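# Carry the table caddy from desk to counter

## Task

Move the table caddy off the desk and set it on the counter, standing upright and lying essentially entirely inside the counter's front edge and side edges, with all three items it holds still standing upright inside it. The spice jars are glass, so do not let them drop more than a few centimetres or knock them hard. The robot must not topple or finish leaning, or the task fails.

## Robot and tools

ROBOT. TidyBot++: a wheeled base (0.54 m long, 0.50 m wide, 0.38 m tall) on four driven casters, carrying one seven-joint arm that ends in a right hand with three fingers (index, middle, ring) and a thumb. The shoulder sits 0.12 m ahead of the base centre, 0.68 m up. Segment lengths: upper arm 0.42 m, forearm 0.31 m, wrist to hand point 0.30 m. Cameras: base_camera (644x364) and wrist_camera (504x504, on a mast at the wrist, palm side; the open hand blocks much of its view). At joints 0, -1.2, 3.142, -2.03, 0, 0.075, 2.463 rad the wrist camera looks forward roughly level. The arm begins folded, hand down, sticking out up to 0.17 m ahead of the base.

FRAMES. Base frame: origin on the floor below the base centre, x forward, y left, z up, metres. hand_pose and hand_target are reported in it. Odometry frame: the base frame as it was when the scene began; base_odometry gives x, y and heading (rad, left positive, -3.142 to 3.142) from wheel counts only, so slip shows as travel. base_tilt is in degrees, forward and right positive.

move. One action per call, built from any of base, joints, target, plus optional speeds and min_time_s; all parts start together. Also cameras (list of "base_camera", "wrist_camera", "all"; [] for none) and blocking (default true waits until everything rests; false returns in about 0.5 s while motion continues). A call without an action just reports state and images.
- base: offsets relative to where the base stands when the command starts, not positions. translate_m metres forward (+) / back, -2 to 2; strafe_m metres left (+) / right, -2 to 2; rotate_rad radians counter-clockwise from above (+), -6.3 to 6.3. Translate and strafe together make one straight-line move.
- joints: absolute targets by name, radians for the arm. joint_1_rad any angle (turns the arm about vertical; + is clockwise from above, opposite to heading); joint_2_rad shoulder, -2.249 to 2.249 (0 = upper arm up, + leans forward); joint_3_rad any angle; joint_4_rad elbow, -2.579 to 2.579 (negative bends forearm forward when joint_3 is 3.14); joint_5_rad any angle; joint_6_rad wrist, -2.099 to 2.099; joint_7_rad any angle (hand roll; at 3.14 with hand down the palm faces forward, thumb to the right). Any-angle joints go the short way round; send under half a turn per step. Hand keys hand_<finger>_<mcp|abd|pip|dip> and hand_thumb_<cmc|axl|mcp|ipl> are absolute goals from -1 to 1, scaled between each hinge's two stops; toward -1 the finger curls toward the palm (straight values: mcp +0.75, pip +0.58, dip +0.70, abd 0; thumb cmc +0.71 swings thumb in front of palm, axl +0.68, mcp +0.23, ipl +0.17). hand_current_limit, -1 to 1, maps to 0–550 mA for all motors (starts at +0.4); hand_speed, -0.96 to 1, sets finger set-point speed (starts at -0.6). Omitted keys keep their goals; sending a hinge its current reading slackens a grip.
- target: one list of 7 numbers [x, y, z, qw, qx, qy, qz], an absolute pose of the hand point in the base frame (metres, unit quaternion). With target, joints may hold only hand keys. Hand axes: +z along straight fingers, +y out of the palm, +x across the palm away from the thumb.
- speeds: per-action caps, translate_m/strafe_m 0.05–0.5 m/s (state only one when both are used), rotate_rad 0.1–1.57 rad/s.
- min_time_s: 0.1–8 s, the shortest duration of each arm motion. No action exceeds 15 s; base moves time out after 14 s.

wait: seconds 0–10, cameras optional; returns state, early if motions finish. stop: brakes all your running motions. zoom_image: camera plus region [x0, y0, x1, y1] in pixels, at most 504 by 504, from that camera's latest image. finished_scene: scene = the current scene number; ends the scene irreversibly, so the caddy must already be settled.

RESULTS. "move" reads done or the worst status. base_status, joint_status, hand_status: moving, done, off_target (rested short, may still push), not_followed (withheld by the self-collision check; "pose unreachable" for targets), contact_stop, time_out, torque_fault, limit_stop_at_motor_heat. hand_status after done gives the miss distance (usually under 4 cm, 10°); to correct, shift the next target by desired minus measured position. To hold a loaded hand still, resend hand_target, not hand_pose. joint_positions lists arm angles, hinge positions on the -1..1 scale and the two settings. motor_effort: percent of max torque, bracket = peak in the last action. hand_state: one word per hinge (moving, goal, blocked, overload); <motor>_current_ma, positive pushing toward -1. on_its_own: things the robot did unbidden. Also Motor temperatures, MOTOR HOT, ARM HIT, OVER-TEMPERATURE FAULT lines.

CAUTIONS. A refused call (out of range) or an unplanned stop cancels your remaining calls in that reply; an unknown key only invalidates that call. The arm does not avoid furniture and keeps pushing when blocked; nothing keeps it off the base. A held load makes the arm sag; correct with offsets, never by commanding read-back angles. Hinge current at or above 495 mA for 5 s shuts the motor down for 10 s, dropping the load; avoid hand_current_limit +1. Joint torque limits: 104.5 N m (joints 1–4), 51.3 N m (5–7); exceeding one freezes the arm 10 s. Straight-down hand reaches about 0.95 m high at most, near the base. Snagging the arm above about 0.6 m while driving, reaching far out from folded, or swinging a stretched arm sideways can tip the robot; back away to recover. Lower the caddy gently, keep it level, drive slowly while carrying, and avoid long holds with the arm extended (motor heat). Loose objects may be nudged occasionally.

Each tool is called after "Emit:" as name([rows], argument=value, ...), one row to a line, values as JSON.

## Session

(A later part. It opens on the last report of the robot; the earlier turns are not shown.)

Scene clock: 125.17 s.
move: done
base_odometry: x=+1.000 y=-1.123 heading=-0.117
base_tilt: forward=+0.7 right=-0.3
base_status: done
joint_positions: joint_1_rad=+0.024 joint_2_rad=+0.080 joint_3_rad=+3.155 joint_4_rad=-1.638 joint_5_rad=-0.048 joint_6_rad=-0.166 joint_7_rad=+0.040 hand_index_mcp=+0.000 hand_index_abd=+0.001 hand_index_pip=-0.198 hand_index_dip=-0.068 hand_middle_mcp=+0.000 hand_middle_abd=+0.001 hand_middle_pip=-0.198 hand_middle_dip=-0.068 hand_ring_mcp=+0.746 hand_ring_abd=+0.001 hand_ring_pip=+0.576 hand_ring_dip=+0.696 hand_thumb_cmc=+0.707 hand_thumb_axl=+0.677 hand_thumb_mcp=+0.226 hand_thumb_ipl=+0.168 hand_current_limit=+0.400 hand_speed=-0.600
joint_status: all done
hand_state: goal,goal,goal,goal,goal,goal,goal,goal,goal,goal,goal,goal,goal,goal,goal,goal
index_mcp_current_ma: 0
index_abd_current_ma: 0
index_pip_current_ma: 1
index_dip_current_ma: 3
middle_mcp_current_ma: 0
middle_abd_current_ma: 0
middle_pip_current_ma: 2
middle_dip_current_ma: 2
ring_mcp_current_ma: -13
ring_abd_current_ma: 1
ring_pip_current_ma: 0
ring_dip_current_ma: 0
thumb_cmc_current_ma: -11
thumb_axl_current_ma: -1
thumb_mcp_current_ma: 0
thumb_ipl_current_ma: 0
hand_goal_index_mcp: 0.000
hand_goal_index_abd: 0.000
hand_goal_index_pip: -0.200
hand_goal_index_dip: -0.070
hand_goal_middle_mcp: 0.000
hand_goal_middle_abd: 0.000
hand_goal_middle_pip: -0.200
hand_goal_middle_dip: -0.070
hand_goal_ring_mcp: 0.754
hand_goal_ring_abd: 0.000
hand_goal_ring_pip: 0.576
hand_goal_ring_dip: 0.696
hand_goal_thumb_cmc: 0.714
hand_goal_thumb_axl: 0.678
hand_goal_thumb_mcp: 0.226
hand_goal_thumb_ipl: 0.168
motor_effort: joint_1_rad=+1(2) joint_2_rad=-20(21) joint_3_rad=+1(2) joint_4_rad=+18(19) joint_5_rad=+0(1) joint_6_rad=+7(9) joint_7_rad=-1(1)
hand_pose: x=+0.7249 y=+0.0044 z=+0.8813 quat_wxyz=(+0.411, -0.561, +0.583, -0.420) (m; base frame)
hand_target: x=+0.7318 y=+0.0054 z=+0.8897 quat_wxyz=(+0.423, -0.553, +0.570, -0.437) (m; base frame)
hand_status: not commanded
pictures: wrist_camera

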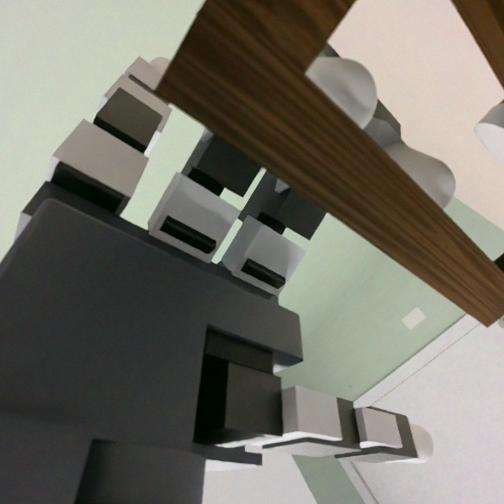

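Emit:
move(joints={"joint_1_rad": 0.03, "joint_2_rad": 0.085, "joint_4_rad": -1.678, "joint_6_rad": -0.078}, cameras=["wrist_camera"])

Emit:
move(base={"translate_m": -0.015}, speeds={"translate_m": 0.05}, cameras=["wrist_camera"])

Scene clock: 127.77 s.
move: done
base_odometry: x=+1.000 y=-1.123 heading=-0.117
base_tilt: forward=+0.7 right=-0.3
base_status: not commanded
joint_positions: joint_1_rad=+0.024 joint_2_rad=+0.080 joint_3_rad=+3.155 joint_4_rad=-1.663 joint_5_rad=-0.048 joint_6_rad=-0.142 joint_7_rad=+0.040 hand_index_mcp=+0.000 hand_index_abd=+0.001 hand_index_pip=-0.198 hand_index_dip=-0.068 hand_middle_mcp=+0.000 hand_middle_abd=+0.001 hand_middle_pip=-0.198 hand_middle_dip=-0.068 hand_ring_mcp=+0.746 hand_ring_abd=+0.001 hand_ring_pip=+0.576 hand_ring_dip=+0.696 hand_thumb_cmc=+0.707 hand_thumb_axl=+0.677 hand_thumb_mcp=+0.226 hand_thumb_ipl=+0.168 hand_current_limit=+0.400 hand_speed=-0.600
joint_status: all done
hand_state: goal,goal,goal,goal,goal,goal,goal,goal,goal,goal,goal,goal,goal,goal,goal,goal
index_mcp_current_ma: 0
index_abd_current_ma: 0
index_pip_current_ma: 1
index_dip_current_ma: 3
middle_mcp_current_ma: 0
middle_abd_current_ma: 0
middle_pip_current_ma: 2
middle_dip_current_ma: 2
ring_mcp_current_ma: -13
ring_abd_current_ma: 1
ring_pip_current_ma: 0
ring_dip_current_ma: 0
thumb_cmc_current_ma: -11
thumb_axl_current_ma: -1
thumb_mcp_current_ma: 0
thumb_ipl_current_ma: 0
hand_goal_index_mcp: 0.000
hand_goal_index_abd: 0.000
hand_goal_index_pip: -0.200
hand_goal_index_dip: -0.070
hand_goal_middle_mcp: 0.000
hand_goal_middle_abd: 0.000
hand_goal_middle_pip: -0.200
hand_goal_middle_dip: -0.070
hand_goal_ring_mcp: 0.754
hand_goal_ring_abd: 0.000
hand_goal_ring_pip: 0.576
hand_goal_ring_dip: 0.696
hand_goal_thumb_cmc: 0.714
hand_goal_thumb_axl: 0.678
hand_goal_thumb_mcp: 0.226
hand_goal_thumb_ipl: 0.168
motor_effort: joint_1_rad=+1(1) joint_2_rad=-20(21) joint_3_rad=+1(1) joint_4_rad=+18(20) joint_5_rad=+0(1) joint_6_rad=+7(9) joint_7_rad=-1(1)
hand_pose: x=+0.7234 y=+0.0042 z=+0.8731 quat_wxyz=(+0.411, -0.561, +0.583, -0.420) (m; base frame)
hand_target: x=+0.7316 y=+0.0054 z=+0.8786 quat_wxyz=(+0.422, -0.554, +0.571, -0.435) (m; base frame)
hand_status: not commanded
pictures: wrist_camera

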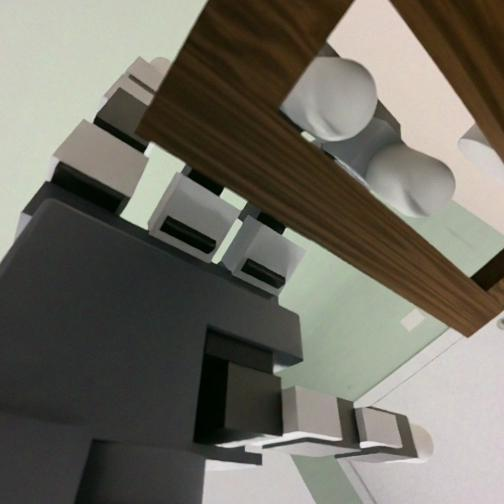

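Scene clock: 128.57 s.
move: done
base_odometry: x=+0.985 y=-1.121 heading=-0.117
base_tilt: forward=+0.7 right=-0.3
base_status: done
joint_positions: joint_1_rad=+0.024 joint_2_rad=+0.080 joint_3_rad=+3.155 joint_4_rad=-1.664 joint_5_rad=-0.048 joint_6_rad=-0.141 joint_7_rad=+0.040 hand_index_mcp=+0.000 hand_index_abd=+0.001 hand_index_pip=-0.198 hand_index_dip=-0.068 hand_middle_mcp=+0.000 hand_middle_abd=+0.001 hand_middle_pip=-0.198 hand_middle_dip=-0.068 hand_ring_mcp=+0.746 hand_ring_abd=+0.001 hand_ring_pip=+0.576 hand_ring_dip=+0.696 hand_thumb_cmc=+0.707 hand_thumb_axl=+0.677 hand_thumb_mcp=+0.226 hand_thumb_ipl=+0.168 hand_current_limit=+0.400 hand_speed=-0.600
joint_status: not commanded
hand_state: goal,goal,goal,goal,goal,goal,goal,goal,goal,goal,goal,goal,goal,goal,goal,goal
index_mcp_current_ma: 0
index_abd_current_ma: 0
index_pip_current_ma: 1
index_dip_current_ma: 3
middle_mcp_current_ma: 0
middle_abd_current_ma: 0
middle_pip_current_ma: 2
middle_dip_current_ma: 2
ring_mcp_current_ma: -14
ring_abd_current_ma: 1
ring_pip_current_ma: 0
ring_dip_current_ma: 0
thumb_cmc_current_ma: -11
thumb_axl_current_ma: -1
thumb_mcp_current_ma: 0
thumb_ipl_current_ma: 0
hand_goal_index_mcp: 0.000
hand_goal_index_abd: 0.000
hand_goal_index_pip: -0.200
hand_goal_index_dip: -0.070
hand_goal_middle_mcp: 0.000
hand_goal_middle_abd: 0.000
hand_goal_middle_pip: -0.200
hand_goal_middle_dip: -0.070
hand_goal_ring_mcp: 0.754
hand_goal_ring_abd: 0.000
hand_goal_ring_pip: 0.576
hand_goal_ring_dip: 0.696
hand_goal_thumb_cmc: 0.714
hand_goal_thumb_axl: 0.678
hand_goal_thumb_mcp: 0.226
hand_goal_thumb_ipl: 0.168
motor_effort: joint_1_rad=+1(2) joint_2_rad=-20(25) joint_3_rad=+1(1) joint_4_rad=+18(20) joint_5_rad=+0(1) joint_6_rad=+8(8) joint_7_rad=-1(1)
hand_pose: x=+0.7233 y=+0.0041 z=+0.8733 quat_wxyz=(+0.411, -0.561, +0.583, -0.420) (m; base frame)
hand_target: x=+0.7316 y=+0.0054 z=+0.8786 quat_wxyz=(+0.422, -0.554, +0.571, -0.435) (m; base frame)
hand_status: not commanded
pictures: wrist_camera

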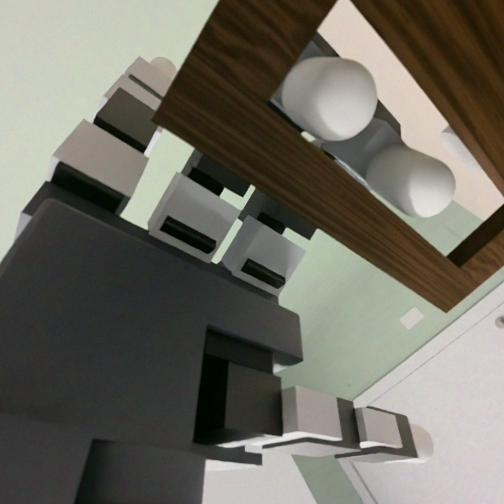

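Emit:
move(base={"translate_m": -0.018}, speeds={"translate_m": 0.05}, cameras=["wrist_camera"])

Scene clock: 130.73 s.
move: done
base_odometry: x=+0.967 y=-1.119 heading=-0.117
base_tilt: forward=+0.7 right=-0.3
base_status: done
joint_positions: joint_1_rad=+0.024 joint_2_rad=+0.080 joint_3_rad=+3.155 joint_4_rad=-1.664 joint_5_rad=-0.048 joint_6_rad=-0.141 joint_7_rad=+0.040 hand_index_mcp=+0.000 hand_index_abd=+0.001 hand_index_pip=-0.198 hand_index_dip=-0.068 hand_middle_mcp=+0.000 hand_middle_abd=+0.001 hand_middle_pip=-0.198 hand_middle_dip=-0.068 hand_ring_mcp=+0.746 hand_ring_abd=+0.001 hand_ring_pip=+0.576 hand_ring_dip=+0.696 hand_thumb_cmc=+0.707 hand_thumb_axl=+0.677 hand_thumb_mcp=+0.226 hand_thumb_ipl=+0.168 hand_current_limit=+0.400 hand_speed=-0.600
joint_status: not commanded
hand_state: goal,goal,goal,goal,goal,goal,goal,goal,goal,goal,goal,goal,goal,goal,goal,goal
index_mcp_current_ma: 0
index_abd_current_ma: 0
index_pip_current_ma: 1
index_dip_current_ma: 3
middle_mcp_current_ma: 0
middle_abd_current_ma: 0
middle_pip_current_ma: 2
middle_dip_current_ma: 2
ring_mcp_current_ma: -14
ring_abd_current_ma: 1
ring_pip_current_ma: 0
ring_dip_current_ma: 0
thumb_cmc_current_ma: -11
thumb_axl_current_ma: -1
thumb_mcp_current_ma: 0
thumb_ipl_current_ma: 0
hand_goal_index_mcp: 0.000
hand_goal_index_abd: 0.000
hand_goal_index_pip: -0.200
hand_goal_index_dip: -0.070
hand_goal_middle_mcp: 0.000
hand_goal_middle_abd: 0.000
hand_goal_middle_pip: -0.200
hand_goal_middle_dip: -0.070
hand_goal_ring_mcp: 0.754
hand_goal_ring_abd: 0.000
hand_goal_ring_pip: 0.576
hand_goal_ring_dip: 0.696
hand_goal_thumb_cmc: 0.714
hand_goal_thumb_axl: 0.678
hand_goal_thumb_mcp: 0.226
hand_goal_thumb_ipl: 0.168
motor_effort: joint_1_rad=+1(2) joint_2_rad=-21(24) joint_3_rad=+0(1) joint_4_rad=+18(19) joint_5_rad=+0(1) joint_6_rad=+8(8) joint_7_rad=-1(1)
hand_pose: x=+0.7233 y=+0.0041 z=+0.8734 quat_wxyz=(+0.411, -0.561, +0.583, -0.420) (m; base frame)
hand_target: x=+0.7316 y=+0.0054 z=+0.8786 quat_wxyz=(+0.422, -0.554, +0.571, -0.435) (m; base frame)
hand_status: not commanded
pictures: wrist_camera

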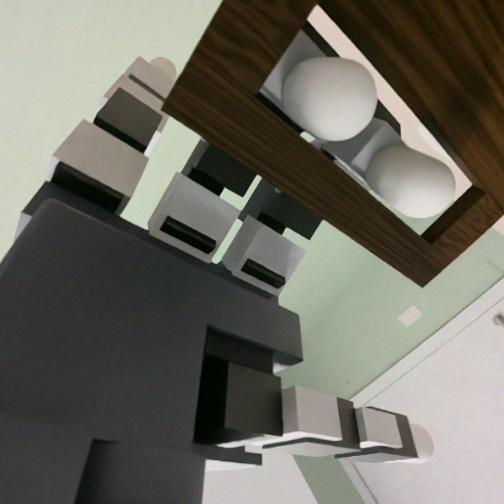

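Emit:
move(base={"translate_m": -0.012}, speeds={"translate_m": 0.05}, cameras=["wrist_camera"])

Emit:
move(joints={"hand_index_dip": -0.2, "hand_middle_dip": -0.2}, cameras=["wrist_camera"])

Scene clock: 132.20 s.
move: done
base_odometry: x=+0.955 y=-1.118 heading=-0.117
base_tilt: forward=+0.7 right=-0.3
base_status: done
joint_positions: joint_1_rad=+0.024 joint_2_rad=+0.078 joint_3_rad=+3.155 joint_4_rad=-1.664 joint_5_rad=-0.048 joint_6_rad=-0.141 joint_7_rad=+0.040 hand_index_mcp=+0.000 hand_index_abd=+0.001 hand_index_pip=-0.198 hand_index_dip=-0.068 hand_middle_mcp=+0.000 hand_middle_abd=+0.001 hand_middle_pip=-0.198 hand_middle_dip=-0.068 hand_ring_mcp=+0.746 hand_ring_abd=+0.001 hand_ring_pip=+0.576 hand_ring_dip=+0.696 hand_thumb_cmc=+0.707 hand_thumb_axl=+0.677 hand_thumb_mcp=+0.226 hand_thumb_ipl=+0.168 hand_current_limit=+0.400 hand_speed=-0.600
joint_status: not commanded
hand_state: goal,goal,goal,goal,goal,goal,goal,goal,goal,goal,goal,goal,goal,goal,goal,goal
index_mcp_current_ma: 0
index_abd_current_ma: 0
index_pip_current_ma: 1
index_dip_current_ma: 3
middle_mcp_current_ma: 0
middle_abd_current_ma: 0
middle_pip_current_ma: 2
middle_dip_current_ma: 2
ring_mcp_current_ma: -14
ring_abd_current_ma: 1
ring_pip_current_ma: 0
ring_dip_current_ma: 0
thumb_cmc_current_ma: -11
thumb_axl_current_ma: -1
thumb_mcp_current_ma: 0
thumb_ipl_current_ma: 0
hand_goal_index_mcp: 0.000
hand_goal_index_abd: 0.000
hand_goal_index_pip: -0.200
hand_goal_index_dip: -0.070
hand_goal_middle_mcp: 0.000
hand_goal_middle_abd: 0.000
hand_goal_middle_pip: -0.200
hand_goal_middle_dip: -0.070
hand_goal_ring_mcp: 0.754
hand_goal_ring_abd: 0.000
hand_goal_ring_pip: 0.576
hand_goal_ring_dip: 0.696
hand_goal_thumb_cmc: 0.714
hand_goal_thumb_axl: 0.678
hand_goal_thumb_mcp: 0.226
hand_goal_thumb_ipl: 0.168
motor_effort: joint_1_rad=+1(1) joint_2_rad=-20(23) joint_3_rad=+0(1) joint_4_rad=+18(19) joint_5_rad=+0(1) joint_6_rad=+8(8) joint_7_rad=-1(1)
hand_pose: x=+0.7230 y=+0.0041 z=+0.8743 quat_wxyz=(+0.411, -0.560, +0.583, -0.421) (m; base frame)
hand_target: x=+0.7316 y=+0.0054 z=+0.8786 quat_wxyz=(+0.422, -0.554, +0.571, -0.435) (m; base frame)
hand_status: not commanded
pictures: wrist_camera

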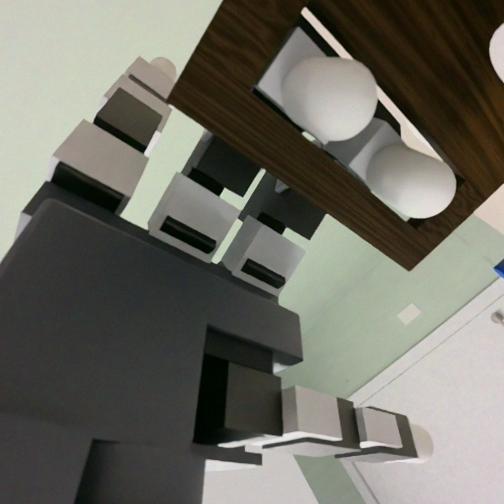

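Scene clock: 132.80 s.
move: done
base_odometry: x=+0.955 y=-1.118 heading=-0.117
base_tilt: forward=+0.7 right=-0.3
base_status: not commanded
joint_positions: joint_1_rad=+0.024 joint_2_rad=+0.078 joint_3_rad=+3.155 joint_4_rad=-1.668 joint_5_rad=-0.048 joint_6_rad=-0.140 joint_7_rad=+0.040 hand_index_mcp=-0.001 hand_index_abd=+0.001 hand_index_pip=-0.195 hand_index_dip=-0.196 hand_middle_mcp=+0.000 hand_middle_abd=+0.001 hand_middle_pip=-0.198 hand_middle_dip=-0.197 hand_ring_mcp=+0.746 hand_ring_abd=+0.001 hand_ring_pip=+0.576 hand_ring_dip=+0.696 hand_thumb_cmc=+0.707 hand_thumb_axl=+0.677 hand_thumb_mcp=+0.226 hand_thumb_ipl=+0.168 hand_current_limit=+0.400 hand_speed=-0.600
joint_status: all done
hand_state: goal,goal,goal,goal,goal,goal,goal,goal,goal,goal,goal,goal,goal,goal,goal,goal
index_mcp_current_ma: -1
index_abd_current_ma: 0
index_pip_current_ma: 8
index_dip_current_ma: 5
middle_mcp_current_ma: 0
middle_abd_current_ma: 0
middle_pip_current_ma: 3
middle_dip_current_ma: 4
ring_mcp_current_ma: -14
ring_abd_current_ma: 1
ring_pip_current_ma: 0
ring_dip_current_ma: 0
thumb_cmc_current_ma: -11
thumb_axl_current_ma: -1
thumb_mcp_current_ma: 0
thumb_ipl_current_ma: 0
hand_goal_index_mcp: 0.000
hand_goal_index_abd: 0.000
hand_goal_index_pip: -0.200
hand_goal_index_dip: -0.200
hand_goal_middle_mcp: 0.000
hand_goal_middle_abd: 0.000
hand_goal_middle_pip: -0.200
hand_goal_middle_dip: -0.200
hand_goal_ring_mcp: 0.754
hand_goal_ring_abd: 0.000
hand_goal_ring_pip: 0.576
hand_goal_ring_dip: 0.696
hand_goal_thumb_cmc: 0.714
hand_goal_thumb_axl: 0.678
hand_goal_thumb_mcp: 0.226
hand_goal_thumb_ipl: 0.168
motor_effort: joint_1_rad=+1(1) joint_2_rad=-20(23) joint_3_rad=+1(1) joint_4_rad=+18(20) joint_5_rad=+0(1) joint_6_rad=+7(9) joint_7_rad=-1(1)
hand_pose: x=+0.7224 y=+0.0041 z=+0.8725 quat_wxyz=(+0.411, -0.561, +0.583, -0.420) (m; base frame)
hand_target: x=+0.7316 y=+0.0054 z=+0.8786 quat_wxyz=(+0.422, -0.554, +0.571, -0.435) (m; base frame)
hand_status: not commanded
pictures: wrist_camera

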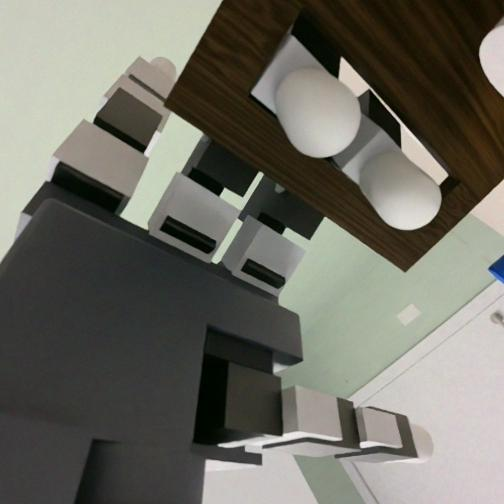

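Emit:
move(joints={"joint_1_rad": 0.03, "joint_2_rad": 0.08, "joint_4_rad": -1.58, "joint_6_rad": -0.21}, min_time_s=1.5, cameras=["wrist_camera"])

Scene clock: 135.53 s.
move: off_target
base_odometry: x=+0.955 y=-1.118 heading=-0.117
base_tilt: forward=+0.7 right=-0.3
base_status: not commanded
joint_positions: joint_1_rad=+0.024 joint_2_rad=+0.079 joint_3_rad=+3.155 joint_4_rad=-1.648 joint_5_rad=-0.048 joint_6_rad=-0.170 joint_7_rad=+0.040 hand_index_mcp=+0.009 hand_index_abd=-0.001 hand_index_pip=-0.178 hand_index_dip=-0.191 hand_middle_mcp=+0.002 hand_middle_abd=+0.000 hand_middle_pip=-0.192 hand_middle_dip=-0.197 hand_ring_mcp=+0.746 hand_ring_abd=+0.001 hand_ring_pip=+0.576 hand_ring_dip=+0.696 hand_thumb_cmc=+0.707 hand_thumb_axl=+0.677 hand_thumb_mcp=+0.226 hand_thumb_ipl=+0.168 hand_current_limit=+0.400 hand_speed=-0.600
joint_status: joint_4_rad off_target (ended at -1.648, target -1.580); the others done
hand_state: goal,goal,blocked,goal,goal,goal,goal,goal,goal,goal,goal,goal,goal,goal,goal,goal
index_mcp_current_ma: 16
index_abd_current_ma: -1
index_pip_current_ma: 48
index_dip_current_ma: 16
middle_mcp_current_ma: 2
middle_abd_current_ma: 0
middle_pip_current_ma: 13
middle_dip_current_ma: 4
ring_mcp_current_ma: -14
ring_abd_current_ma: 1
ring_pip_current_ma: 0
ring_dip_current_ma: 0
thumb_cmc_current_ma: -11
thumb_axl_current_ma: -1
thumb_mcp_current_ma: 0
thumb_ipl_current_ma: 0
hand_goal_index_mcp: 0.000
hand_goal_index_abd: 0.000
hand_goal_index_pip: -0.200
hand_goal_index_dip: -0.200
hand_goal_middle_mcp: 0.000
hand_goal_middle_abd: 0.000
hand_goal_middle_pip: -0.200
hand_goal_middle_dip: -0.200
hand_goal_ring_mcp: 0.754
hand_goal_ring_abd: 0.000
hand_goal_ring_pip: 0.576
hand_goal_ring_dip: 0.696
hand_goal_thumb_cmc: 0.714
hand_goal_thumb_axl: 0.678
hand_goal_thumb_mcp: 0.226
hand_goal_thumb_ipl: 0.168
motor_effort: joint_1_rad=+1(2) joint_2_rad=-25(25) joint_3_rad=+1(1) joint_4_rad=+21(23) joint_5_rad=-1(1) joint_6_rad=+12(12) joint_7_rad=-1(2)
hand_pose: x=+0.7216 y=+0.0046 z=+0.8755 quat_wxyz=(+0.408, -0.563, +0.585, -0.416) (m; base frame)
hand_target: x=+0.7292 y=+0.0055 z=+0.9031 quat_wxyz=(+0.413, -0.560, +0.578, -0.426) (m; base frame)
hand_status: not commanded
pictures: wrist_camera

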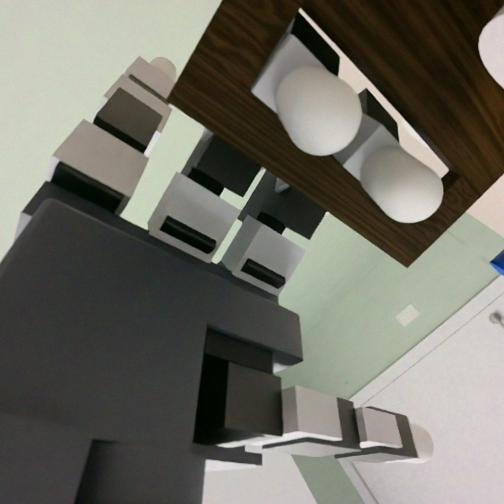

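Emit:
move(joints={"joint_1_rad": 0.03, "joint_2_rad": 0.08, "joint_4_rad": -1.54, "joint_6_rad": -0.245, "hand_current_limit": 0.6}, min_time_s=1.5, cameras=["wrist_camera"])

Scene clock: 138.07 s.
move: off_target
base_odometry: x=+0.955 y=-1.118 heading=-0.117
base_tilt: forward=+0.7 right=-0.2
base_status: not commanded
joint_positions: joint_1_rad=+0.024 joint_2_rad=+0.079 joint_3_rad=+3.155 joint_4_rad=-1.610 joint_5_rad=-0.048 joint_6_rad=-0.200 joint_7_rad=+0.040 hand_index_mcp=+0.011 hand_index_abd=-0.003 hand_index_pip=-0.174 hand_index_dip=-0.189 hand_middle_mcp=+0.002 hand_middle_abd=+0.000 hand_middle_pip=-0.192 hand_middle_dip=-0.197 hand_ring_mcp=+0.746 hand_ring_abd=+0.001 hand_ring_pip=+0.576 hand_ring_dip=+0.696 hand_thumb_cmc=+0.707 hand_thumb_axl=+0.677 hand_thumb_mcp=+0.226 hand_thumb_ipl=+0.168 hand_current_limit=+0.600 hand_speed=-0.600
joint_status: joint_4_rad off_target (ended at -1.610, target -1.540); the others done
hand_state: goal,goal,blocked,goal,goal,goal,goal,goal,goal,goal,goal,goal,goal,goal,goal,goal
index_mcp_current_ma: 20
index_abd_current_ma: -2
index_pip_current_ma: 58
index_dip_current_ma: 20
middle_mcp_current_ma: 2
middle_abd_current_ma: 0
middle_pip_current_ma: 13
middle_dip_current_ma: 4
ring_mcp_current_ma: -14
ring_abd_current_ma: 1
ring_pip_current_ma: 0
ring_dip_current_ma: 0
thumb_cmc_current_ma: -11
thumb_axl_current_ma: -1
thumb_mcp_current_ma: 0
thumb_ipl_current_ma: 0
hand_goal_index_mcp: 0.000
hand_goal_index_abd: 0.000
hand_goal_index_pip: -0.200
hand_goal_index_dip: -0.200
hand_goal_middle_mcp: 0.000
hand_goal_middle_abd: 0.000
hand_goal_middle_pip: -0.200
hand_goal_middle_dip: -0.200
hand_goal_ring_mcp: 0.754
hand_goal_ring_abd: 0.000
hand_goal_ring_pip: 0.576
hand_goal_ring_dip: 0.696
hand_goal_thumb_cmc: 0.714
hand_goal_thumb_axl: 0.678
hand_goal_thumb_mcp: 0.226
hand_goal_thumb_ipl: 0.168
motor_effort: joint_1_rad=+1(2) joint_2_rad=-25(26) joint_3_rad=+1(1) joint_4_rad=+23(24) joint_5_rad=-1(1) joint_6_rad=+11(13) joint_7_rad=-1(2)
hand_pose: x=+0.7247 y=+0.0049 z=+0.8898 quat_wxyz=(+0.411, -0.562, +0.583, -0.419) (m; base frame)
hand_target: x=+0.7309 y=+0.0055 z=+0.9170 quat_wxyz=(+0.415, -0.559, +0.576, -0.428) (m; base frame)
hand_status: not commanded
pictures: wrist_camera

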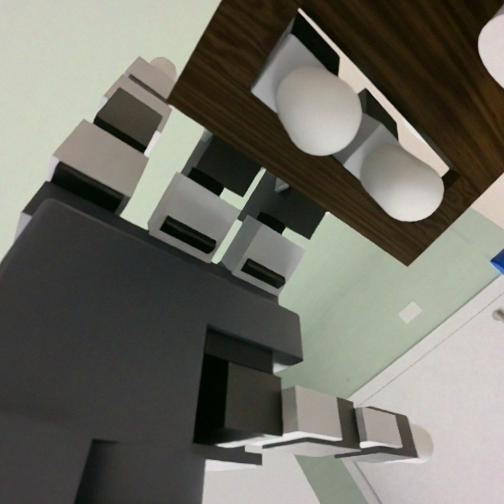

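Emit:
move(joints={"hand_index_dip": -0.28, "hand_middle_dip": -0.28})

Emit:
move(joints={"joint_1_rad": 0.03, "joint_2_rad": 0.08, "joint_4_rad": -1.47, "joint_6_rad": -0.32}, min_time_s=2, cameras=["wrist_camera"])

Scene clock: 139.80 s.
move: off_target
base_odometry: x=+0.955 y=-1.118 heading=-0.117
base_tilt: forward=+0.7 right=-0.3
base_status: not commanded
joint_positions: joint_1_rad=+0.024 joint_2_rad=+0.079 joint_3_rad=+3.155 joint_4_rad=-1.609 joint_5_rad=-0.048 joint_6_rad=-0.201 joint_7_rad=+0.040 hand_index_mcp=+0.011 hand_index_abd=-0.003 hand_index_pip=-0.174 hand_index_dip=-0.253 hand_middle_mcp=+0.002 hand_middle_abd=+0.000 hand_middle_pip=-0.192 hand_middle_dip=-0.274 hand_ring_mcp=+0.746 hand_ring_abd=+0.001 hand_ring_pip=+0.576 hand_ring_dip=+0.696 hand_thumb_cmc=+0.707 hand_thumb_axl=+0.677 hand_thumb_mcp=+0.226 hand_thumb_ipl=+0.168 hand_current_limit=+0.600 hand_speed=-0.600
joint_status: hand_index_dip off_target (ended at -0.253, target -0.280); the others done
hand_state: goal,goal,blocked,blocked,goal,goal,goal,goal,goal,goal,goal,goal,goal,goal,goal,goal
index_mcp_current_ma: 21
index_abd_current_ma: -4
index_pip_current_ma: 58
index_dip_current_ma: 63
middle_mcp_current_ma: 2
middle_abd_current_ma: 0
middle_pip_current_ma: 13
middle_dip_current_ma: 10
ring_mcp_current_ma: -14
ring_abd_current_ma: 1
ring_pip_current_ma: 0
ring_dip_current_ma: 0
thumb_cmc_current_ma: -11
thumb_axl_current_ma: -1
thumb_mcp_current_ma: 0
thumb_ipl_current_ma: 0
hand_goal_index_mcp: 0.000
hand_goal_index_abd: 0.000
hand_goal_index_pip: -0.200
hand_goal_index_dip: -0.280
hand_goal_middle_mcp: 0.000
hand_goal_middle_abd: 0.000
hand_goal_middle_pip: -0.200
hand_goal_middle_dip: -0.280
hand_goal_ring_mcp: 0.754
hand_goal_ring_abd: 0.000
hand_goal_ring_pip: 0.576
hand_goal_ring_dip: 0.696
hand_goal_thumb_cmc: 0.714
hand_goal_thumb_axl: 0.678
hand_goal_thumb_mcp: 0.226
hand_goal_thumb_ipl: 0.168
motor_effort: joint_1_rad=+1(1) joint_2_rad=-25(26) joint_3_rad=+0(1) joint_4_rad=+23(23) joint_5_rad=-1(2) joint_6_rad=+11(12) joint_7_rad=-2(2)
hand_pose: x=+0.7247 y=+0.0049 z=+0.8897 quat_wxyz=(+0.411, -0.562, +0.583, -0.418) (m; base frame)
hand_target: x=+0.7309 y=+0.0055 z=+0.9170 quat_wxyz=(+0.415, -0.559, +0.576, -0.428) (m; base frame)
hand_status: not commanded
pictures: none

Scene clock: 142.10 s.
move: off_target
base_odometry: x=+0.955 y=-1.118 heading=-0.117
base_tilt: forward=+0.7 right=-0.3
base_status: not commanded
joint_positions: joint_1_rad=+0.024 joint_2_rad=+0.079 joint_3_rad=+3.155 joint_4_rad=-1.540 joint_5_rad=-0.048 joint_6_rad=-0.275 joint_7_rad=+0.040 hand_index_mcp=+0.011 hand_index_abd=-0.003 hand_index_pip=-0.174 hand_index_dip=-0.253 hand_middle_mcp=+0.002 hand_middle_abd=+0.000 hand_middle_pip=-0.192 hand_middle_dip=-0.274 hand_ring_mcp=+0.746 hand_ring_abd=+0.001 hand_ring_pip=+0.576 hand_ring_dip=+0.696 hand_thumb_cmc=+0.707 hand_thumb_axl=+0.677 hand_thumb_mcp=+0.226 hand_thumb_ipl=+0.168 hand_current_limit=+0.600 hand_speed=-0.600
joint_status: joint_4_rad off_target (ended at -1.540, target -1.470); the others done
hand_state: goal,goal,blocked,blocked,goal,goal,goal,goal,goal,goal,goal,goal,goal,goal,goal,goal
index_mcp_current_ma: 21
index_abd_current_ma: -4
index_pip_current_ma: 58
index_dip_current_ma: 63
middle_mcp_current_ma: 2
middle_abd_current_ma: 0
middle_pip_current_ma: 13
middle_dip_current_ma: 10
ring_mcp_current_ma: -14
ring_abd_current_ma: 1
ring_pip_current_ma: 0
ring_dip_current_ma: 0
thumb_cmc_current_ma: -11
thumb_axl_current_ma: -1
thumb_mcp_current_ma: 0
thumb_ipl_current_ma: 0
hand_goal_index_mcp: 0.000
hand_goal_index_abd: 0.000
hand_goal_index_pip: -0.200
hand_goal_index_dip: -0.280
hand_goal_middle_mcp: 0.000
hand_goal_middle_abd: 0.000
hand_goal_middle_pip: -0.200
hand_goal_middle_dip: -0.280
hand_goal_ring_mcp: 0.754
hand_goal_ring_abd: 0.000
hand_goal_ring_pip: 0.576
hand_goal_ring_dip: 0.696
hand_goal_thumb_cmc: 0.714
hand_goal_thumb_axl: 0.678
hand_goal_thumb_mcp: 0.226
hand_goal_thumb_ipl: 0.168
motor_effort: joint_1_rad=+1(2) joint_2_rad=-25(26) joint_3_rad=+1(1) joint_4_rad=+23(24) joint_5_rad=-1(2) joint_6_rad=+11(13) joint_7_rad=-2(2)
hand_pose: x=+0.7256 y=+0.0058 z=+0.9104 quat_wxyz=(+0.410, -0.564, +0.583, -0.416) (m; base frame)
hand_target: x=+0.7304 y=+0.0055 z=+0.9377 quat_wxyz=(+0.413, -0.560, +0.578, -0.426) (m; base frame)
hand_status: not commanded
pictures: wrist_camera

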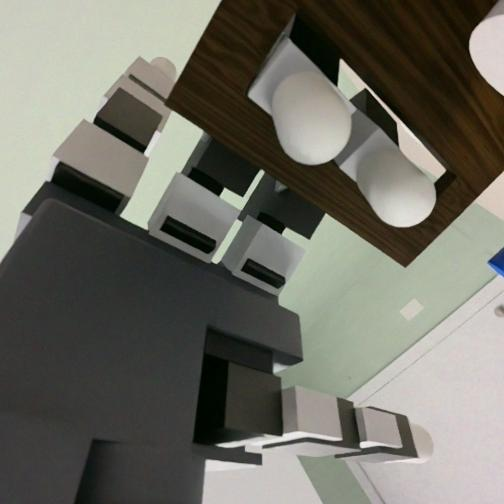

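Emit:
move(joints={"joint_1_rad": 0.03, "joint_2_rad": 0.0, "joint_4_rad": -1.195, "joint_6_rad": -0.693}, min_time_s=3, cameras=["base_camera"])

Emit:
move(joints={"joint_1_rad": 0.03, "joint_2_rad": 0.094, "joint_4_rad": -0.805, "joint_6_rad": -0.988}, min_time_s=3, cameras=["wrist_camera", "base_camera"])

Scene clock: 146.90 s.
move: off_target
base_odometry: x=+0.955 y=-1.118 heading=-0.117
base_tilt: forward=+0.7 right=-0.3
base_status: not commanded
joint_positions: joint_1_rad=+0.024 joint_2_rad=+0.039 joint_3_rad=+3.155 joint_4_rad=-1.262 joint_5_rad=-0.048 joint_6_rad=-0.648 joint_7_rad=+0.040 hand_index_mcp=+0.013 hand_index_abd=-0.003 hand_index_pip=-0.174 hand_index_dip=-0.253 hand_middle_mcp=+0.002 hand_middle_abd=+0.000 hand_middle_pip=-0.192 hand_middle_dip=-0.274 hand_ring_mcp=+0.746 hand_ring_abd=+0.001 hand_ring_pip=+0.576 hand_ring_dip=+0.696 hand_thumb_cmc=+0.707 hand_thumb_axl=+0.677 hand_thumb_mcp=+0.226 hand_thumb_ipl=+0.168 hand_current_limit=+0.600 hand_speed=-0.600
joint_status: joint_4_rad off_target (ended at -1.261, target -1.195); the others done
hand_state: goal,goal,blocked,blocked,goal,goal,goal,goal,goal,goal,goal,goal,goal,goal,goal,goal
index_mcp_current_ma: 25
index_abd_current_ma: -4
index_pip_current_ma: 58
index_dip_current_ma: 63
middle_mcp_current_ma: 2
middle_abd_current_ma: 0
middle_pip_current_ma: 13
middle_dip_current_ma: 10
ring_mcp_current_ma: -14
ring_abd_current_ma: 1
ring_pip_current_ma: 0
ring_dip_current_ma: 0
thumb_cmc_current_ma: -11
thumb_axl_current_ma: -1
thumb_mcp_current_ma: 0
thumb_ipl_current_ma: 0
hand_goal_index_mcp: 0.000
hand_goal_index_abd: 0.000
hand_goal_index_pip: -0.200
hand_goal_index_dip: -0.280
hand_goal_middle_mcp: 0.000
hand_goal_middle_abd: 0.000
hand_goal_middle_pip: -0.200
hand_goal_middle_dip: -0.280
hand_goal_ring_mcp: 0.754
hand_goal_ring_abd: 0.000
hand_goal_ring_pip: 0.576
hand_goal_ring_dip: 0.696
hand_goal_thumb_cmc: 0.714
hand_goal_thumb_axl: 0.678
hand_goal_thumb_mcp: 0.226
hand_goal_thumb_ipl: 0.168
motor_effort: joint_1_rad=+1(2) joint_2_rad=-23(26) joint_3_rad=+1(1) joint_4_rad=+22(24) joint_5_rad=-1(2) joint_6_rad=+11(13) joint_7_rad=-2(2)
hand_pose: x=+0.6874 y=+0.0113 z=+0.9967 quat_wxyz=(+0.398, -0.580, +0.589, -0.397) (m; base frame)
hand_target: x=+0.6718 y=+0.0073 z=+1.0431 quat_wxyz=(+0.408, -0.564, +0.581, -0.421) (m; base frame)
hand_status: not commanded
pictures: base_camera

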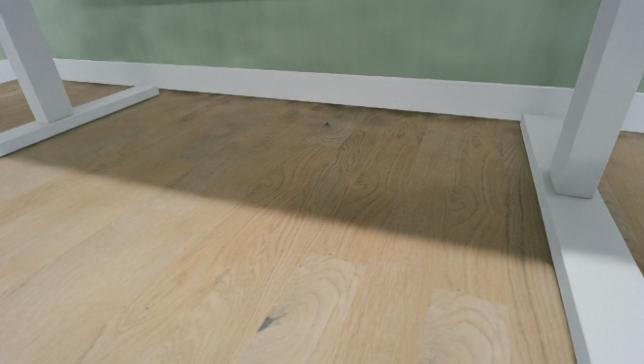

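Scene clock: 150.20 s.
move: off_target
base_odometry: x=+0.955 y=-1.118 heading=-0.117
base_tilt: forward=+0.7 right=-0.3
base_status: not commanded
joint_positions: joint_1_rad=+0.024 joint_2_rad=+0.090 joint_3_rad=+3.155 joint_4_rad=-0.867 joint_5_rad=-0.048 joint_6_rad=-0.943 joint_7_rad=+0.040 hand_index_mcp=+0.013 hand_index_abd=-0.003 hand_index_pip=-0.174 hand_index_dip=-0.253 hand_middle_mcp=+0.002 hand_middle_abd=+0.000 hand_middle_pip=-0.192 hand_middle_dip=-0.274 hand_ring_mcp=+0.746 hand_ring_abd=+0.001 hand_ring_pip=+0.576 hand_ring_dip=+0.696 hand_thumb_cmc=+0.707 hand_thumb_axl=+0.677 hand_thumb_mcp=+0.226 hand_thumb_ipl=+0.168 hand_current_limit=+0.600 hand_speed=-0.600
joint_status: joint_4_rad off_target (ended at -0.867, target -0.805); the others done
hand_state: goal,goal,blocked,blocked,goal,goal,goal,goal,goal,goal,goal,goal,goal,goal,goal,goal
index_mcp_current_ma: 27
index_abd_current_ma: -4
index_pip_current_ma: 58
index_dip_current_ma: 63
middle_mcp_current_ma: 2
middle_abd_current_ma: 0
middle_pip_current_ma: 13
middle_dip_current_ma: 10
ring_mcp_current_ma: -14
ring_abd_current_ma: 1
ring_pip_current_ma: 0
ring_dip_current_ma: 0
thumb_cmc_current_ma: -11
thumb_axl_current_ma: -1
thumb_mcp_current_ma: 0
thumb_ipl_current_ma: 0
hand_goal_index_mcp: 0.000
hand_goal_index_abd: 0.000
hand_goal_index_pip: -0.200
hand_goal_index_dip: -0.280
hand_goal_middle_mcp: 0.000
hand_goal_middle_abd: 0.000
hand_goal_middle_pip: -0.200
hand_goal_middle_dip: -0.280
hand_goal_ring_mcp: 0.754
hand_goal_ring_abd: 0.000
hand_goal_ring_pip: 0.576
hand_goal_ring_dip: 0.696
hand_goal_thumb_cmc: 0.714
hand_goal_thumb_axl: 0.678
hand_goal_thumb_mcp: 0.226
hand_goal_thumb_ipl: 0.168
motor_effort: joint_1_rad=+1(2) joint_2_rad=-23(25) joint_3_rad=+1(1) joint_4_rad=+20(24) joint_5_rad=-1(2) joint_6_rad=+12(12) joint_7_rad=-2(2)
hand_pose: x=+0.6717 y=+0.0143 z=+1.1042 quat_wxyz=(+0.412, -0.576, +0.574, -0.411) (m; base frame)
hand_target: x=+0.6651 y=+0.0075 z=+1.1218 quat_wxyz=(+0.409, -0.564, +0.581, -0.421) (m; base frame)
hand_status: not commanded
pictures: base_camera, wrist_camera

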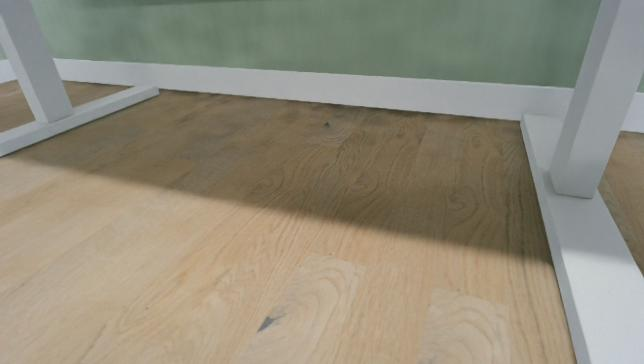

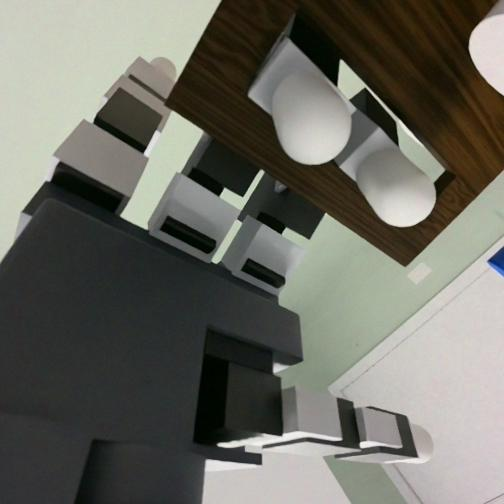

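Emit:
move(base={"translate_m": -0.5}, speeds={"translate_m": 0.2}, cameras=["wrist_camera"])

Emit:
move(base={"rotate_rad": 2.717}, speeds={"rotate_rad": 0.6}, cameras=["wrist_camera", "base_camera"])

Scene clock: 156.30 s.
move: done
base_odometry: x=+0.458 y=-1.059 heading=-0.117
base_tilt: forward=+0.7 right=-0.3
base_status: done
joint_positions: joint_1_rad=+0.024 joint_2_rad=+0.106 joint_3_rad=+3.155 joint_4_rad=-0.865 joint_5_rad=-0.048 joint_6_rad=-0.948 joint_7_rad=+0.040 hand_index_mcp=+0.015 hand_index_abd=-0.004 hand_index_pip=-0.174 hand_index_dip=-0.257 hand_middle_mcp=+0.003 hand_middle_abd=-0.001 hand_middle_pip=-0.191 hand_middle_dip=-0.274 hand_ring_mcp=+0.746 hand_ring_abd=+0.001 hand_ring_pip=+0.576 hand_ring_dip=+0.696 hand_thumb_cmc=+0.707 hand_thumb_axl=+0.677 hand_thumb_mcp=+0.226 hand_thumb_ipl=+0.168 hand_current_limit=+0.600 hand_speed=-0.600
joint_status: not commanded
hand_state: goal,goal,blocked,blocked,goal,goal,goal,goal,goal,goal,goal,goal,goal,goal,goal,goal
index_mcp_current_ma: 30
index_abd_current_ma: -5
index_pip_current_ma: 59
index_dip_current_ma: 52
middle_mcp_current_ma: 4
middle_abd_current_ma: 0
middle_pip_current_ma: 14
middle_dip_current_ma: 9
ring_mcp_current_ma: -14
ring_abd_current_ma: 1
ring_pip_current_ma: 0
ring_dip_current_ma: 0
thumb_cmc_current_ma: -11
thumb_axl_current_ma: -1
thumb_mcp_current_ma: 0
thumb_ipl_current_ma: 0
hand_goal_index_mcp: 0.000
hand_goal_index_abd: 0.000
hand_goal_index_pip: -0.200
hand_goal_index_dip: -0.280
hand_goal_middle_mcp: 0.000
hand_goal_middle_abd: 0.000
hand_goal_middle_pip: -0.200
hand_goal_middle_dip: -0.280
hand_goal_ring_mcp: 0.754
hand_goal_ring_abd: 0.000
hand_goal_ring_pip: 0.576
hand_goal_ring_dip: 0.696
hand_goal_thumb_cmc: 0.714
hand_goal_thumb_axl: 0.678
hand_goal_thumb_mcp: 0.226
hand_goal_thumb_ipl: 0.168
motor_effort: joint_1_rad=+1(1) joint_2_rad=-24(26) joint_3_rad=+0(1) joint_4_rad=+20(21) joint_5_rad=-1(2) joint_6_rad=+11(12) joint_7_rad=-1(2)
hand_pose: x=+0.6774 y=+0.0142 z=+1.0955 quat_wxyz=(+0.407, -0.579, +0.578, -0.406) (m; base frame)
hand_target: x=+0.6651 y=+0.0075 z=+1.1218 quat_wxyz=(+0.409, -0.564, +0.581, -0.421) (m; base frame)
hand_status: not commanded
pictures: wrist_camera

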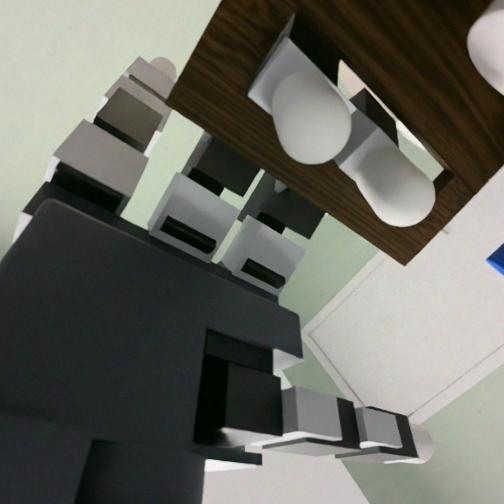

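Scene clock: 161.80 s.
move: done
base_odometry: x=+0.458 y=-1.059 heading=+2.600
base_tilt: forward=+0.7 right=-0.3
base_status: done
joint_positions: joint_1_rad=+0.027 joint_2_rad=+0.106 joint_3_rad=+3.151 joint_4_rad=-0.865 joint_5_rad=-0.040 joint_6_rad=-0.948 joint_7_rad=+0.039 hand_index_mcp=+0.016 hand_index_abd=-0.008 hand_index_pip=-0.170 hand_index_dip=-0.265 hand_middle_mcp=+0.003 hand_middle_abd=-0.001 hand_middle_pip=-0.188 hand_middle_dip=-0.276 hand_ring_mcp=+0.746 hand_ring_abd=+0.001 hand_ring_pip=+0.576 hand_ring_dip=+0.696 hand_thumb_cmc=+0.707 hand_thumb_axl=+0.677 hand_thumb_mcp=+0.226 hand_thumb_ipl=+0.168 hand_current_limit=+0.600 hand_speed=-0.600
joint_status: not commanded
hand_state: goal,goal,blocked,goal,goal,goal,goal,goal,goal,goal,goal,goal,goal,goal,goal,goal
index_mcp_current_ma: 33
index_abd_current_ma: -10
index_pip_current_ma: 72
index_dip_current_ma: 29
middle_mcp_current_ma: 5
middle_abd_current_ma: -1
middle_pip_current_ma: 21
middle_dip_current_ma: 4
ring_mcp_current_ma: -14
ring_abd_current_ma: 1
ring_pip_current_ma: 0
ring_dip_current_ma: 0
thumb_cmc_current_ma: -11
thumb_axl_current_ma: -1
thumb_mcp_current_ma: 0
thumb_ipl_current_ma: 0
hand_goal_index_mcp: 0.000
hand_goal_index_abd: 0.000
hand_goal_index_pip: -0.200
hand_goal_index_dip: -0.280
hand_goal_middle_mcp: 0.000
hand_goal_middle_abd: 0.000
hand_goal_middle_pip: -0.200
hand_goal_middle_dip: -0.280
hand_goal_ring_mcp: 0.754
hand_goal_ring_abd: 0.000
hand_goal_ring_pip: 0.576
hand_goal_ring_dip: 0.696
hand_goal_thumb_cmc: 0.714
hand_goal_thumb_axl: 0.678
hand_goal_thumb_mcp: 0.226
hand_goal_thumb_ipl: 0.168
motor_effort: joint_1_rad=+1(4) joint_2_rad=-24(25) joint_3_rad=+0(3) joint_4_rad=+20(21) joint_5_rad=-1(3) joint_6_rad=+11(12) joint_7_rad=-1(2)
hand_pose: x=+0.6773 y=+0.0126 z=+1.0951 quat_wxyz=(+0.405, -0.580, +0.578, -0.407) (m; base frame)
hand_target: x=+0.6651 y=+0.0075 z=+1.1218 quat_wxyz=(+0.409, -0.564, +0.581, -0.421) (m; base frame)
hand_status: not commanded
pictures: base_camera, wrist_camera

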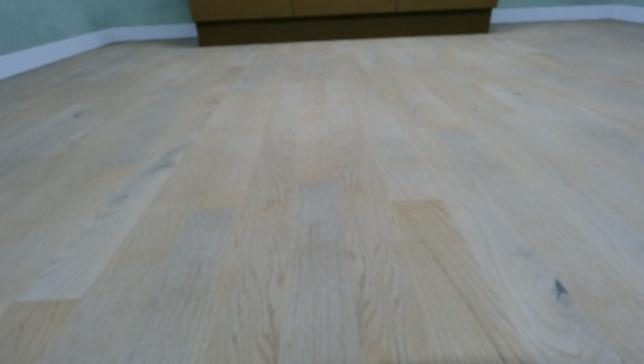

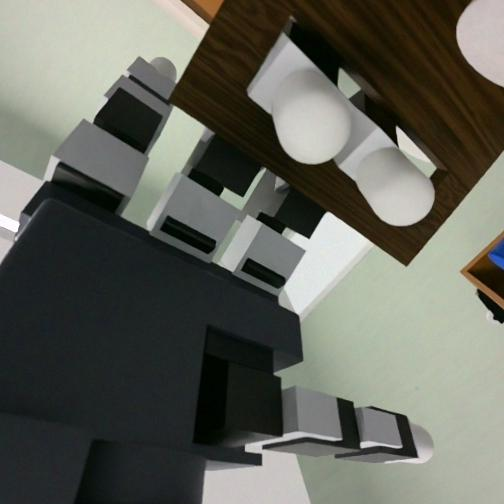

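Emit:
move(base={"translate_m": 0.9, "strafe_m": -0.38}, speeds={"translate_m": 0.3}, cameras=["wrist_camera", "base_camera"])

Scene clock: 172.90 s.
move: done
base_odometry: x=-0.117 y=-0.269 heading=+2.601
base_tilt: forward=+0.7 right=-0.3
base_status: done
joint_positions: joint_1_rad=+0.027 joint_2_rad=+0.111 joint_3_rad=+3.151 joint_4_rad=-0.863 joint_5_rad=-0.040 joint_6_rad=-0.950 joint_7_rad=+0.039 hand_index_mcp=+0.017 hand_index_abd=-0.008 hand_index_pip=-0.170 hand_index_dip=-0.265 hand_middle_mcp=+0.002 hand_middle_abd=-0.001 hand_middle_pip=-0.189 hand_middle_dip=-0.276 hand_ring_mcp=+0.746 hand_ring_abd=+0.001 hand_ring_pip=+0.576 hand_ring_dip=+0.696 hand_thumb_cmc=+0.707 hand_thumb_axl=+0.677 hand_thumb_mcp=+0.226 hand_thumb_ipl=+0.168 hand_current_limit=+0.600 hand_speed=-0.600
joint_status: not commanded
hand_state: goal,goal,blocked,goal,goal,goal,goal,goal,goal,goal,goal,goal,goal,goal,goal,goal
index_mcp_current_ma: 35
index_abd_current_ma: -10
index_pip_current_ma: 72
index_dip_current_ma: 29
middle_mcp_current_ma: 2
middle_abd_current_ma: -1
middle_pip_current_ma: 18
middle_dip_current_ma: 4
ring_mcp_current_ma: -14
ring_abd_current_ma: 1
ring_pip_current_ma: 0
ring_dip_current_ma: 0
thumb_cmc_current_ma: -11
thumb_axl_current_ma: -1
thumb_mcp_current_ma: 0
thumb_ipl_current_ma: 0
hand_goal_index_mcp: 0.000
hand_goal_index_abd: 0.000
hand_goal_index_pip: -0.200
hand_goal_index_dip: -0.280
hand_goal_middle_mcp: 0.000
hand_goal_middle_abd: 0.000
hand_goal_middle_pip: -0.200
hand_goal_middle_dip: -0.280
hand_goal_ring_mcp: 0.754
hand_goal_ring_abd: 0.000
hand_goal_ring_pip: 0.576
hand_goal_ring_dip: 0.696
hand_goal_thumb_cmc: 0.714
hand_goal_thumb_axl: 0.678
hand_goal_thumb_mcp: 0.226
hand_goal_thumb_ipl: 0.168
motor_effort: joint_1_rad=+1(2) joint_2_rad=-24(27) joint_3_rad=+0(2) joint_4_rad=+20(21) joint_5_rad=-1(2) joint_6_rad=+11(12) joint_7_rad=-2(2)
hand_pose: x=+0.6792 y=+0.0124 z=+1.0925 quat_wxyz=(+0.403, -0.581, +0.579, -0.406) (m; base frame)
hand_target: x=+0.6651 y=+0.0075 z=+1.1218 quat_wxyz=(+0.409, -0.564, +0.581, -0.421) (m; base frame)
hand_status: not commanded
pictures: base_camera, wrist_camera

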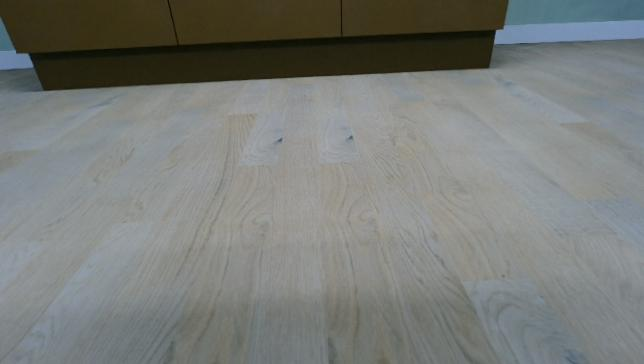

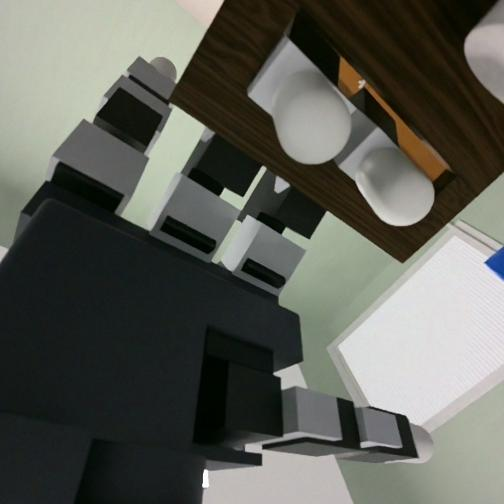

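Emit:
move(base={"translate_m": 0.7, "strafe_m": -0.05}, speeds={"translate_m": 0.3}, joints={"joint_1_rad": 0.03, "joint_2_rad": 0.135, "joint_4_rad": -0.60, "joint_6_rad": -1.12}, min_time_s=3, cameras=["wrist_camera", "base_camera"])

Scene clock: 179.17 s.
move: done
base_odometry: x=-0.691 y=+0.134 heading=+2.600
base_tilt: forward=+0.7 right=-0.3
base_status: done
joint_positions: joint_1_rad=+0.027 joint_2_rad=+0.149 joint_3_rad=+3.151 joint_4_rad=-0.660 joint_5_rad=-0.040 joint_6_rad=-1.078 joint_7_rad=+0.039 hand_index_mcp=+0.013 hand_index_abd=-0.009 hand_index_pip=-0.170 hand_index_dip=-0.266 hand_middle_mcp=+0.002 hand_middle_abd=-0.001 hand_middle_pip=-0.190 hand_middle_dip=-0.277 hand_ring_mcp=+0.746 hand_ring_abd=+0.001 hand_ring_pip=+0.576 hand_ring_dip=+0.696 hand_thumb_cmc=+0.707 hand_thumb_axl=+0.677 hand_thumb_mcp=+0.226 hand_thumb_ipl=+0.168 hand_current_limit=+0.600 hand_speed=-0.600
joint_status: all done
hand_state: goal,goal,blocked,goal,goal,goal,goal,goal,goal,goal,goal,goal,goal,goal,goal,goal
index_mcp_current_ma: 25
index_abd_current_ma: -13
index_pip_current_ma: 71
index_dip_current_ma: 27
middle_mcp_current_ma: 2
middle_abd_current_ma: -1
middle_pip_current_ma: 16
middle_dip_current_ma: 4
ring_mcp_current_ma: -14
ring_abd_current_ma: 1
ring_pip_current_ma: 0
ring_dip_current_ma: 0
thumb_cmc_current_ma: -11
thumb_axl_current_ma: -1
thumb_mcp_current_ma: 0
thumb_ipl_current_ma: 0
hand_goal_index_mcp: 0.000
hand_goal_index_abd: 0.000
hand_goal_index_pip: -0.200
hand_goal_index_dip: -0.280
hand_goal_middle_mcp: 0.000
hand_goal_middle_abd: 0.000
hand_goal_middle_pip: -0.200
hand_goal_middle_dip: -0.280
hand_goal_ring_mcp: 0.754
hand_goal_ring_abd: 0.000
hand_goal_ring_pip: 0.576
hand_goal_ring_dip: 0.696
hand_goal_thumb_cmc: 0.714
hand_goal_thumb_axl: 0.678
hand_goal_thumb_mcp: 0.226
hand_goal_thumb_ipl: 0.168
motor_effort: joint_1_rad=+1(3) joint_2_rad=-24(27) joint_3_rad=+0(2) joint_4_rad=+18(21) joint_5_rad=-1(2) joint_6_rad=+11(13) joint_7_rad=-1(2)
hand_pose: x=+0.6691 y=+0.0134 z=+1.1401 quat_wxyz=(+0.413, -0.575, +0.570, -0.417) (m; base frame)
hand_target: x=+0.6525 y=+0.0079 z=+1.1658 quat_wxyz=(+0.418, -0.557, +0.574, -0.431) (m; base frame)
hand_status: not commanded
pictures: base_camera, wrist_camera

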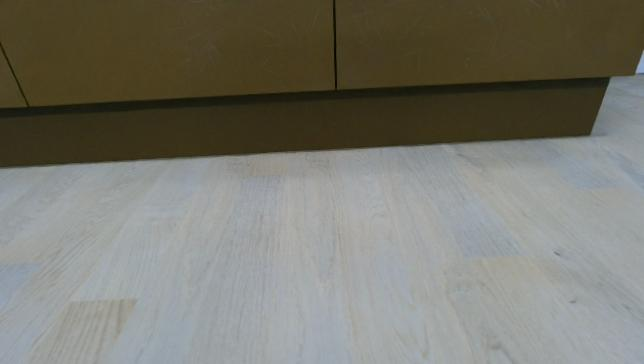

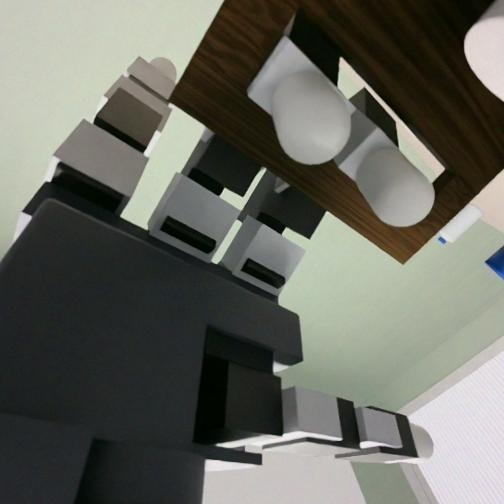

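Emit:
move(base={"translate_m": 0.42, "rotate_rad": 0.02}, speeds={"translate_m": 0.15}, cameras=["wrist_camera", "base_camera"])

Scene clock: 186.37 s.
move: done
base_odometry: x=-1.052 y=+0.351 heading=+2.621
base_tilt: forward=+0.7 right=-0.3
base_status: done
joint_positions: joint_1_rad=+0.027 joint_2_rad=+0.155 joint_3_rad=+3.151 joint_4_rad=-0.657 joint_5_rad=-0.039 joint_6_rad=-1.083 joint_7_rad=+0.039 hand_index_mcp=+0.011 hand_index_abd=-0.008 hand_index_pip=-0.175 hand_index_dip=-0.270 hand_middle_mcp=+0.001 hand_middle_abd=-0.001 hand_middle_pip=-0.190 hand_middle_dip=-0.276 hand_ring_mcp=+0.746 hand_ring_abd=+0.001 hand_ring_pip=+0.576 hand_ring_dip=+0.696 hand_thumb_cmc=+0.707 hand_thumb_axl=+0.677 hand_thumb_mcp=+0.226 hand_thumb_ipl=+0.168 hand_current_limit=+0.600 hand_speed=-0.600
joint_status: not commanded
hand_state: goal,goal,blocked,goal,goal,goal,goal,goal,goal,goal,goal,goal,goal,goal,goal,goal
index_mcp_current_ma: 22
index_abd_current_ma: -10
index_pip_current_ma: 57
index_dip_current_ma: 16
middle_mcp_current_ma: 1
middle_abd_current_ma: -1
middle_pip_current_ma: 17
middle_dip_current_ma: 5
ring_mcp_current_ma: -14
ring_abd_current_ma: 1
ring_pip_current_ma: 0
ring_dip_current_ma: 0
thumb_cmc_current_ma: -12
thumb_axl_current_ma: -1
thumb_mcp_current_ma: 0
thumb_ipl_current_ma: 0
hand_goal_index_mcp: 0.000
hand_goal_index_abd: 0.000
hand_goal_index_pip: -0.200
hand_goal_index_dip: -0.280
hand_goal_middle_mcp: 0.000
hand_goal_middle_abd: 0.000
hand_goal_middle_pip: -0.200
hand_goal_middle_dip: -0.280
hand_goal_ring_mcp: 0.754
hand_goal_ring_abd: 0.000
hand_goal_ring_pip: 0.576
hand_goal_ring_dip: 0.696
hand_goal_thumb_cmc: 0.714
hand_goal_thumb_axl: 0.678
hand_goal_thumb_mcp: 0.226
hand_goal_thumb_ipl: 0.168
motor_effort: joint_1_rad=+1(3) joint_2_rad=-23(28) joint_3_rad=+0(2) joint_4_rad=+19(19) joint_5_rad=-1(3) joint_6_rad=+12(12) joint_7_rad=-1(2)
hand_pose: x=+0.6709 y=+0.0135 z=+1.1369 quat_wxyz=(+0.411, -0.577, +0.571, -0.415) (m; base frame)
hand_target: x=+0.6525 y=+0.0079 z=+1.1658 quat_wxyz=(+0.418, -0.557, +0.574, -0.431) (m; base frame)
hand_status: not commanded
pictures: base_camera, wrist_camera

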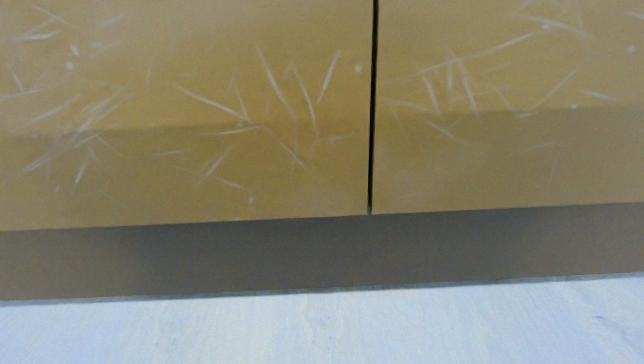

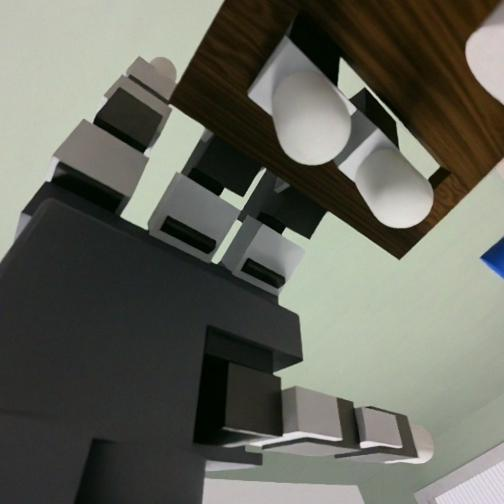

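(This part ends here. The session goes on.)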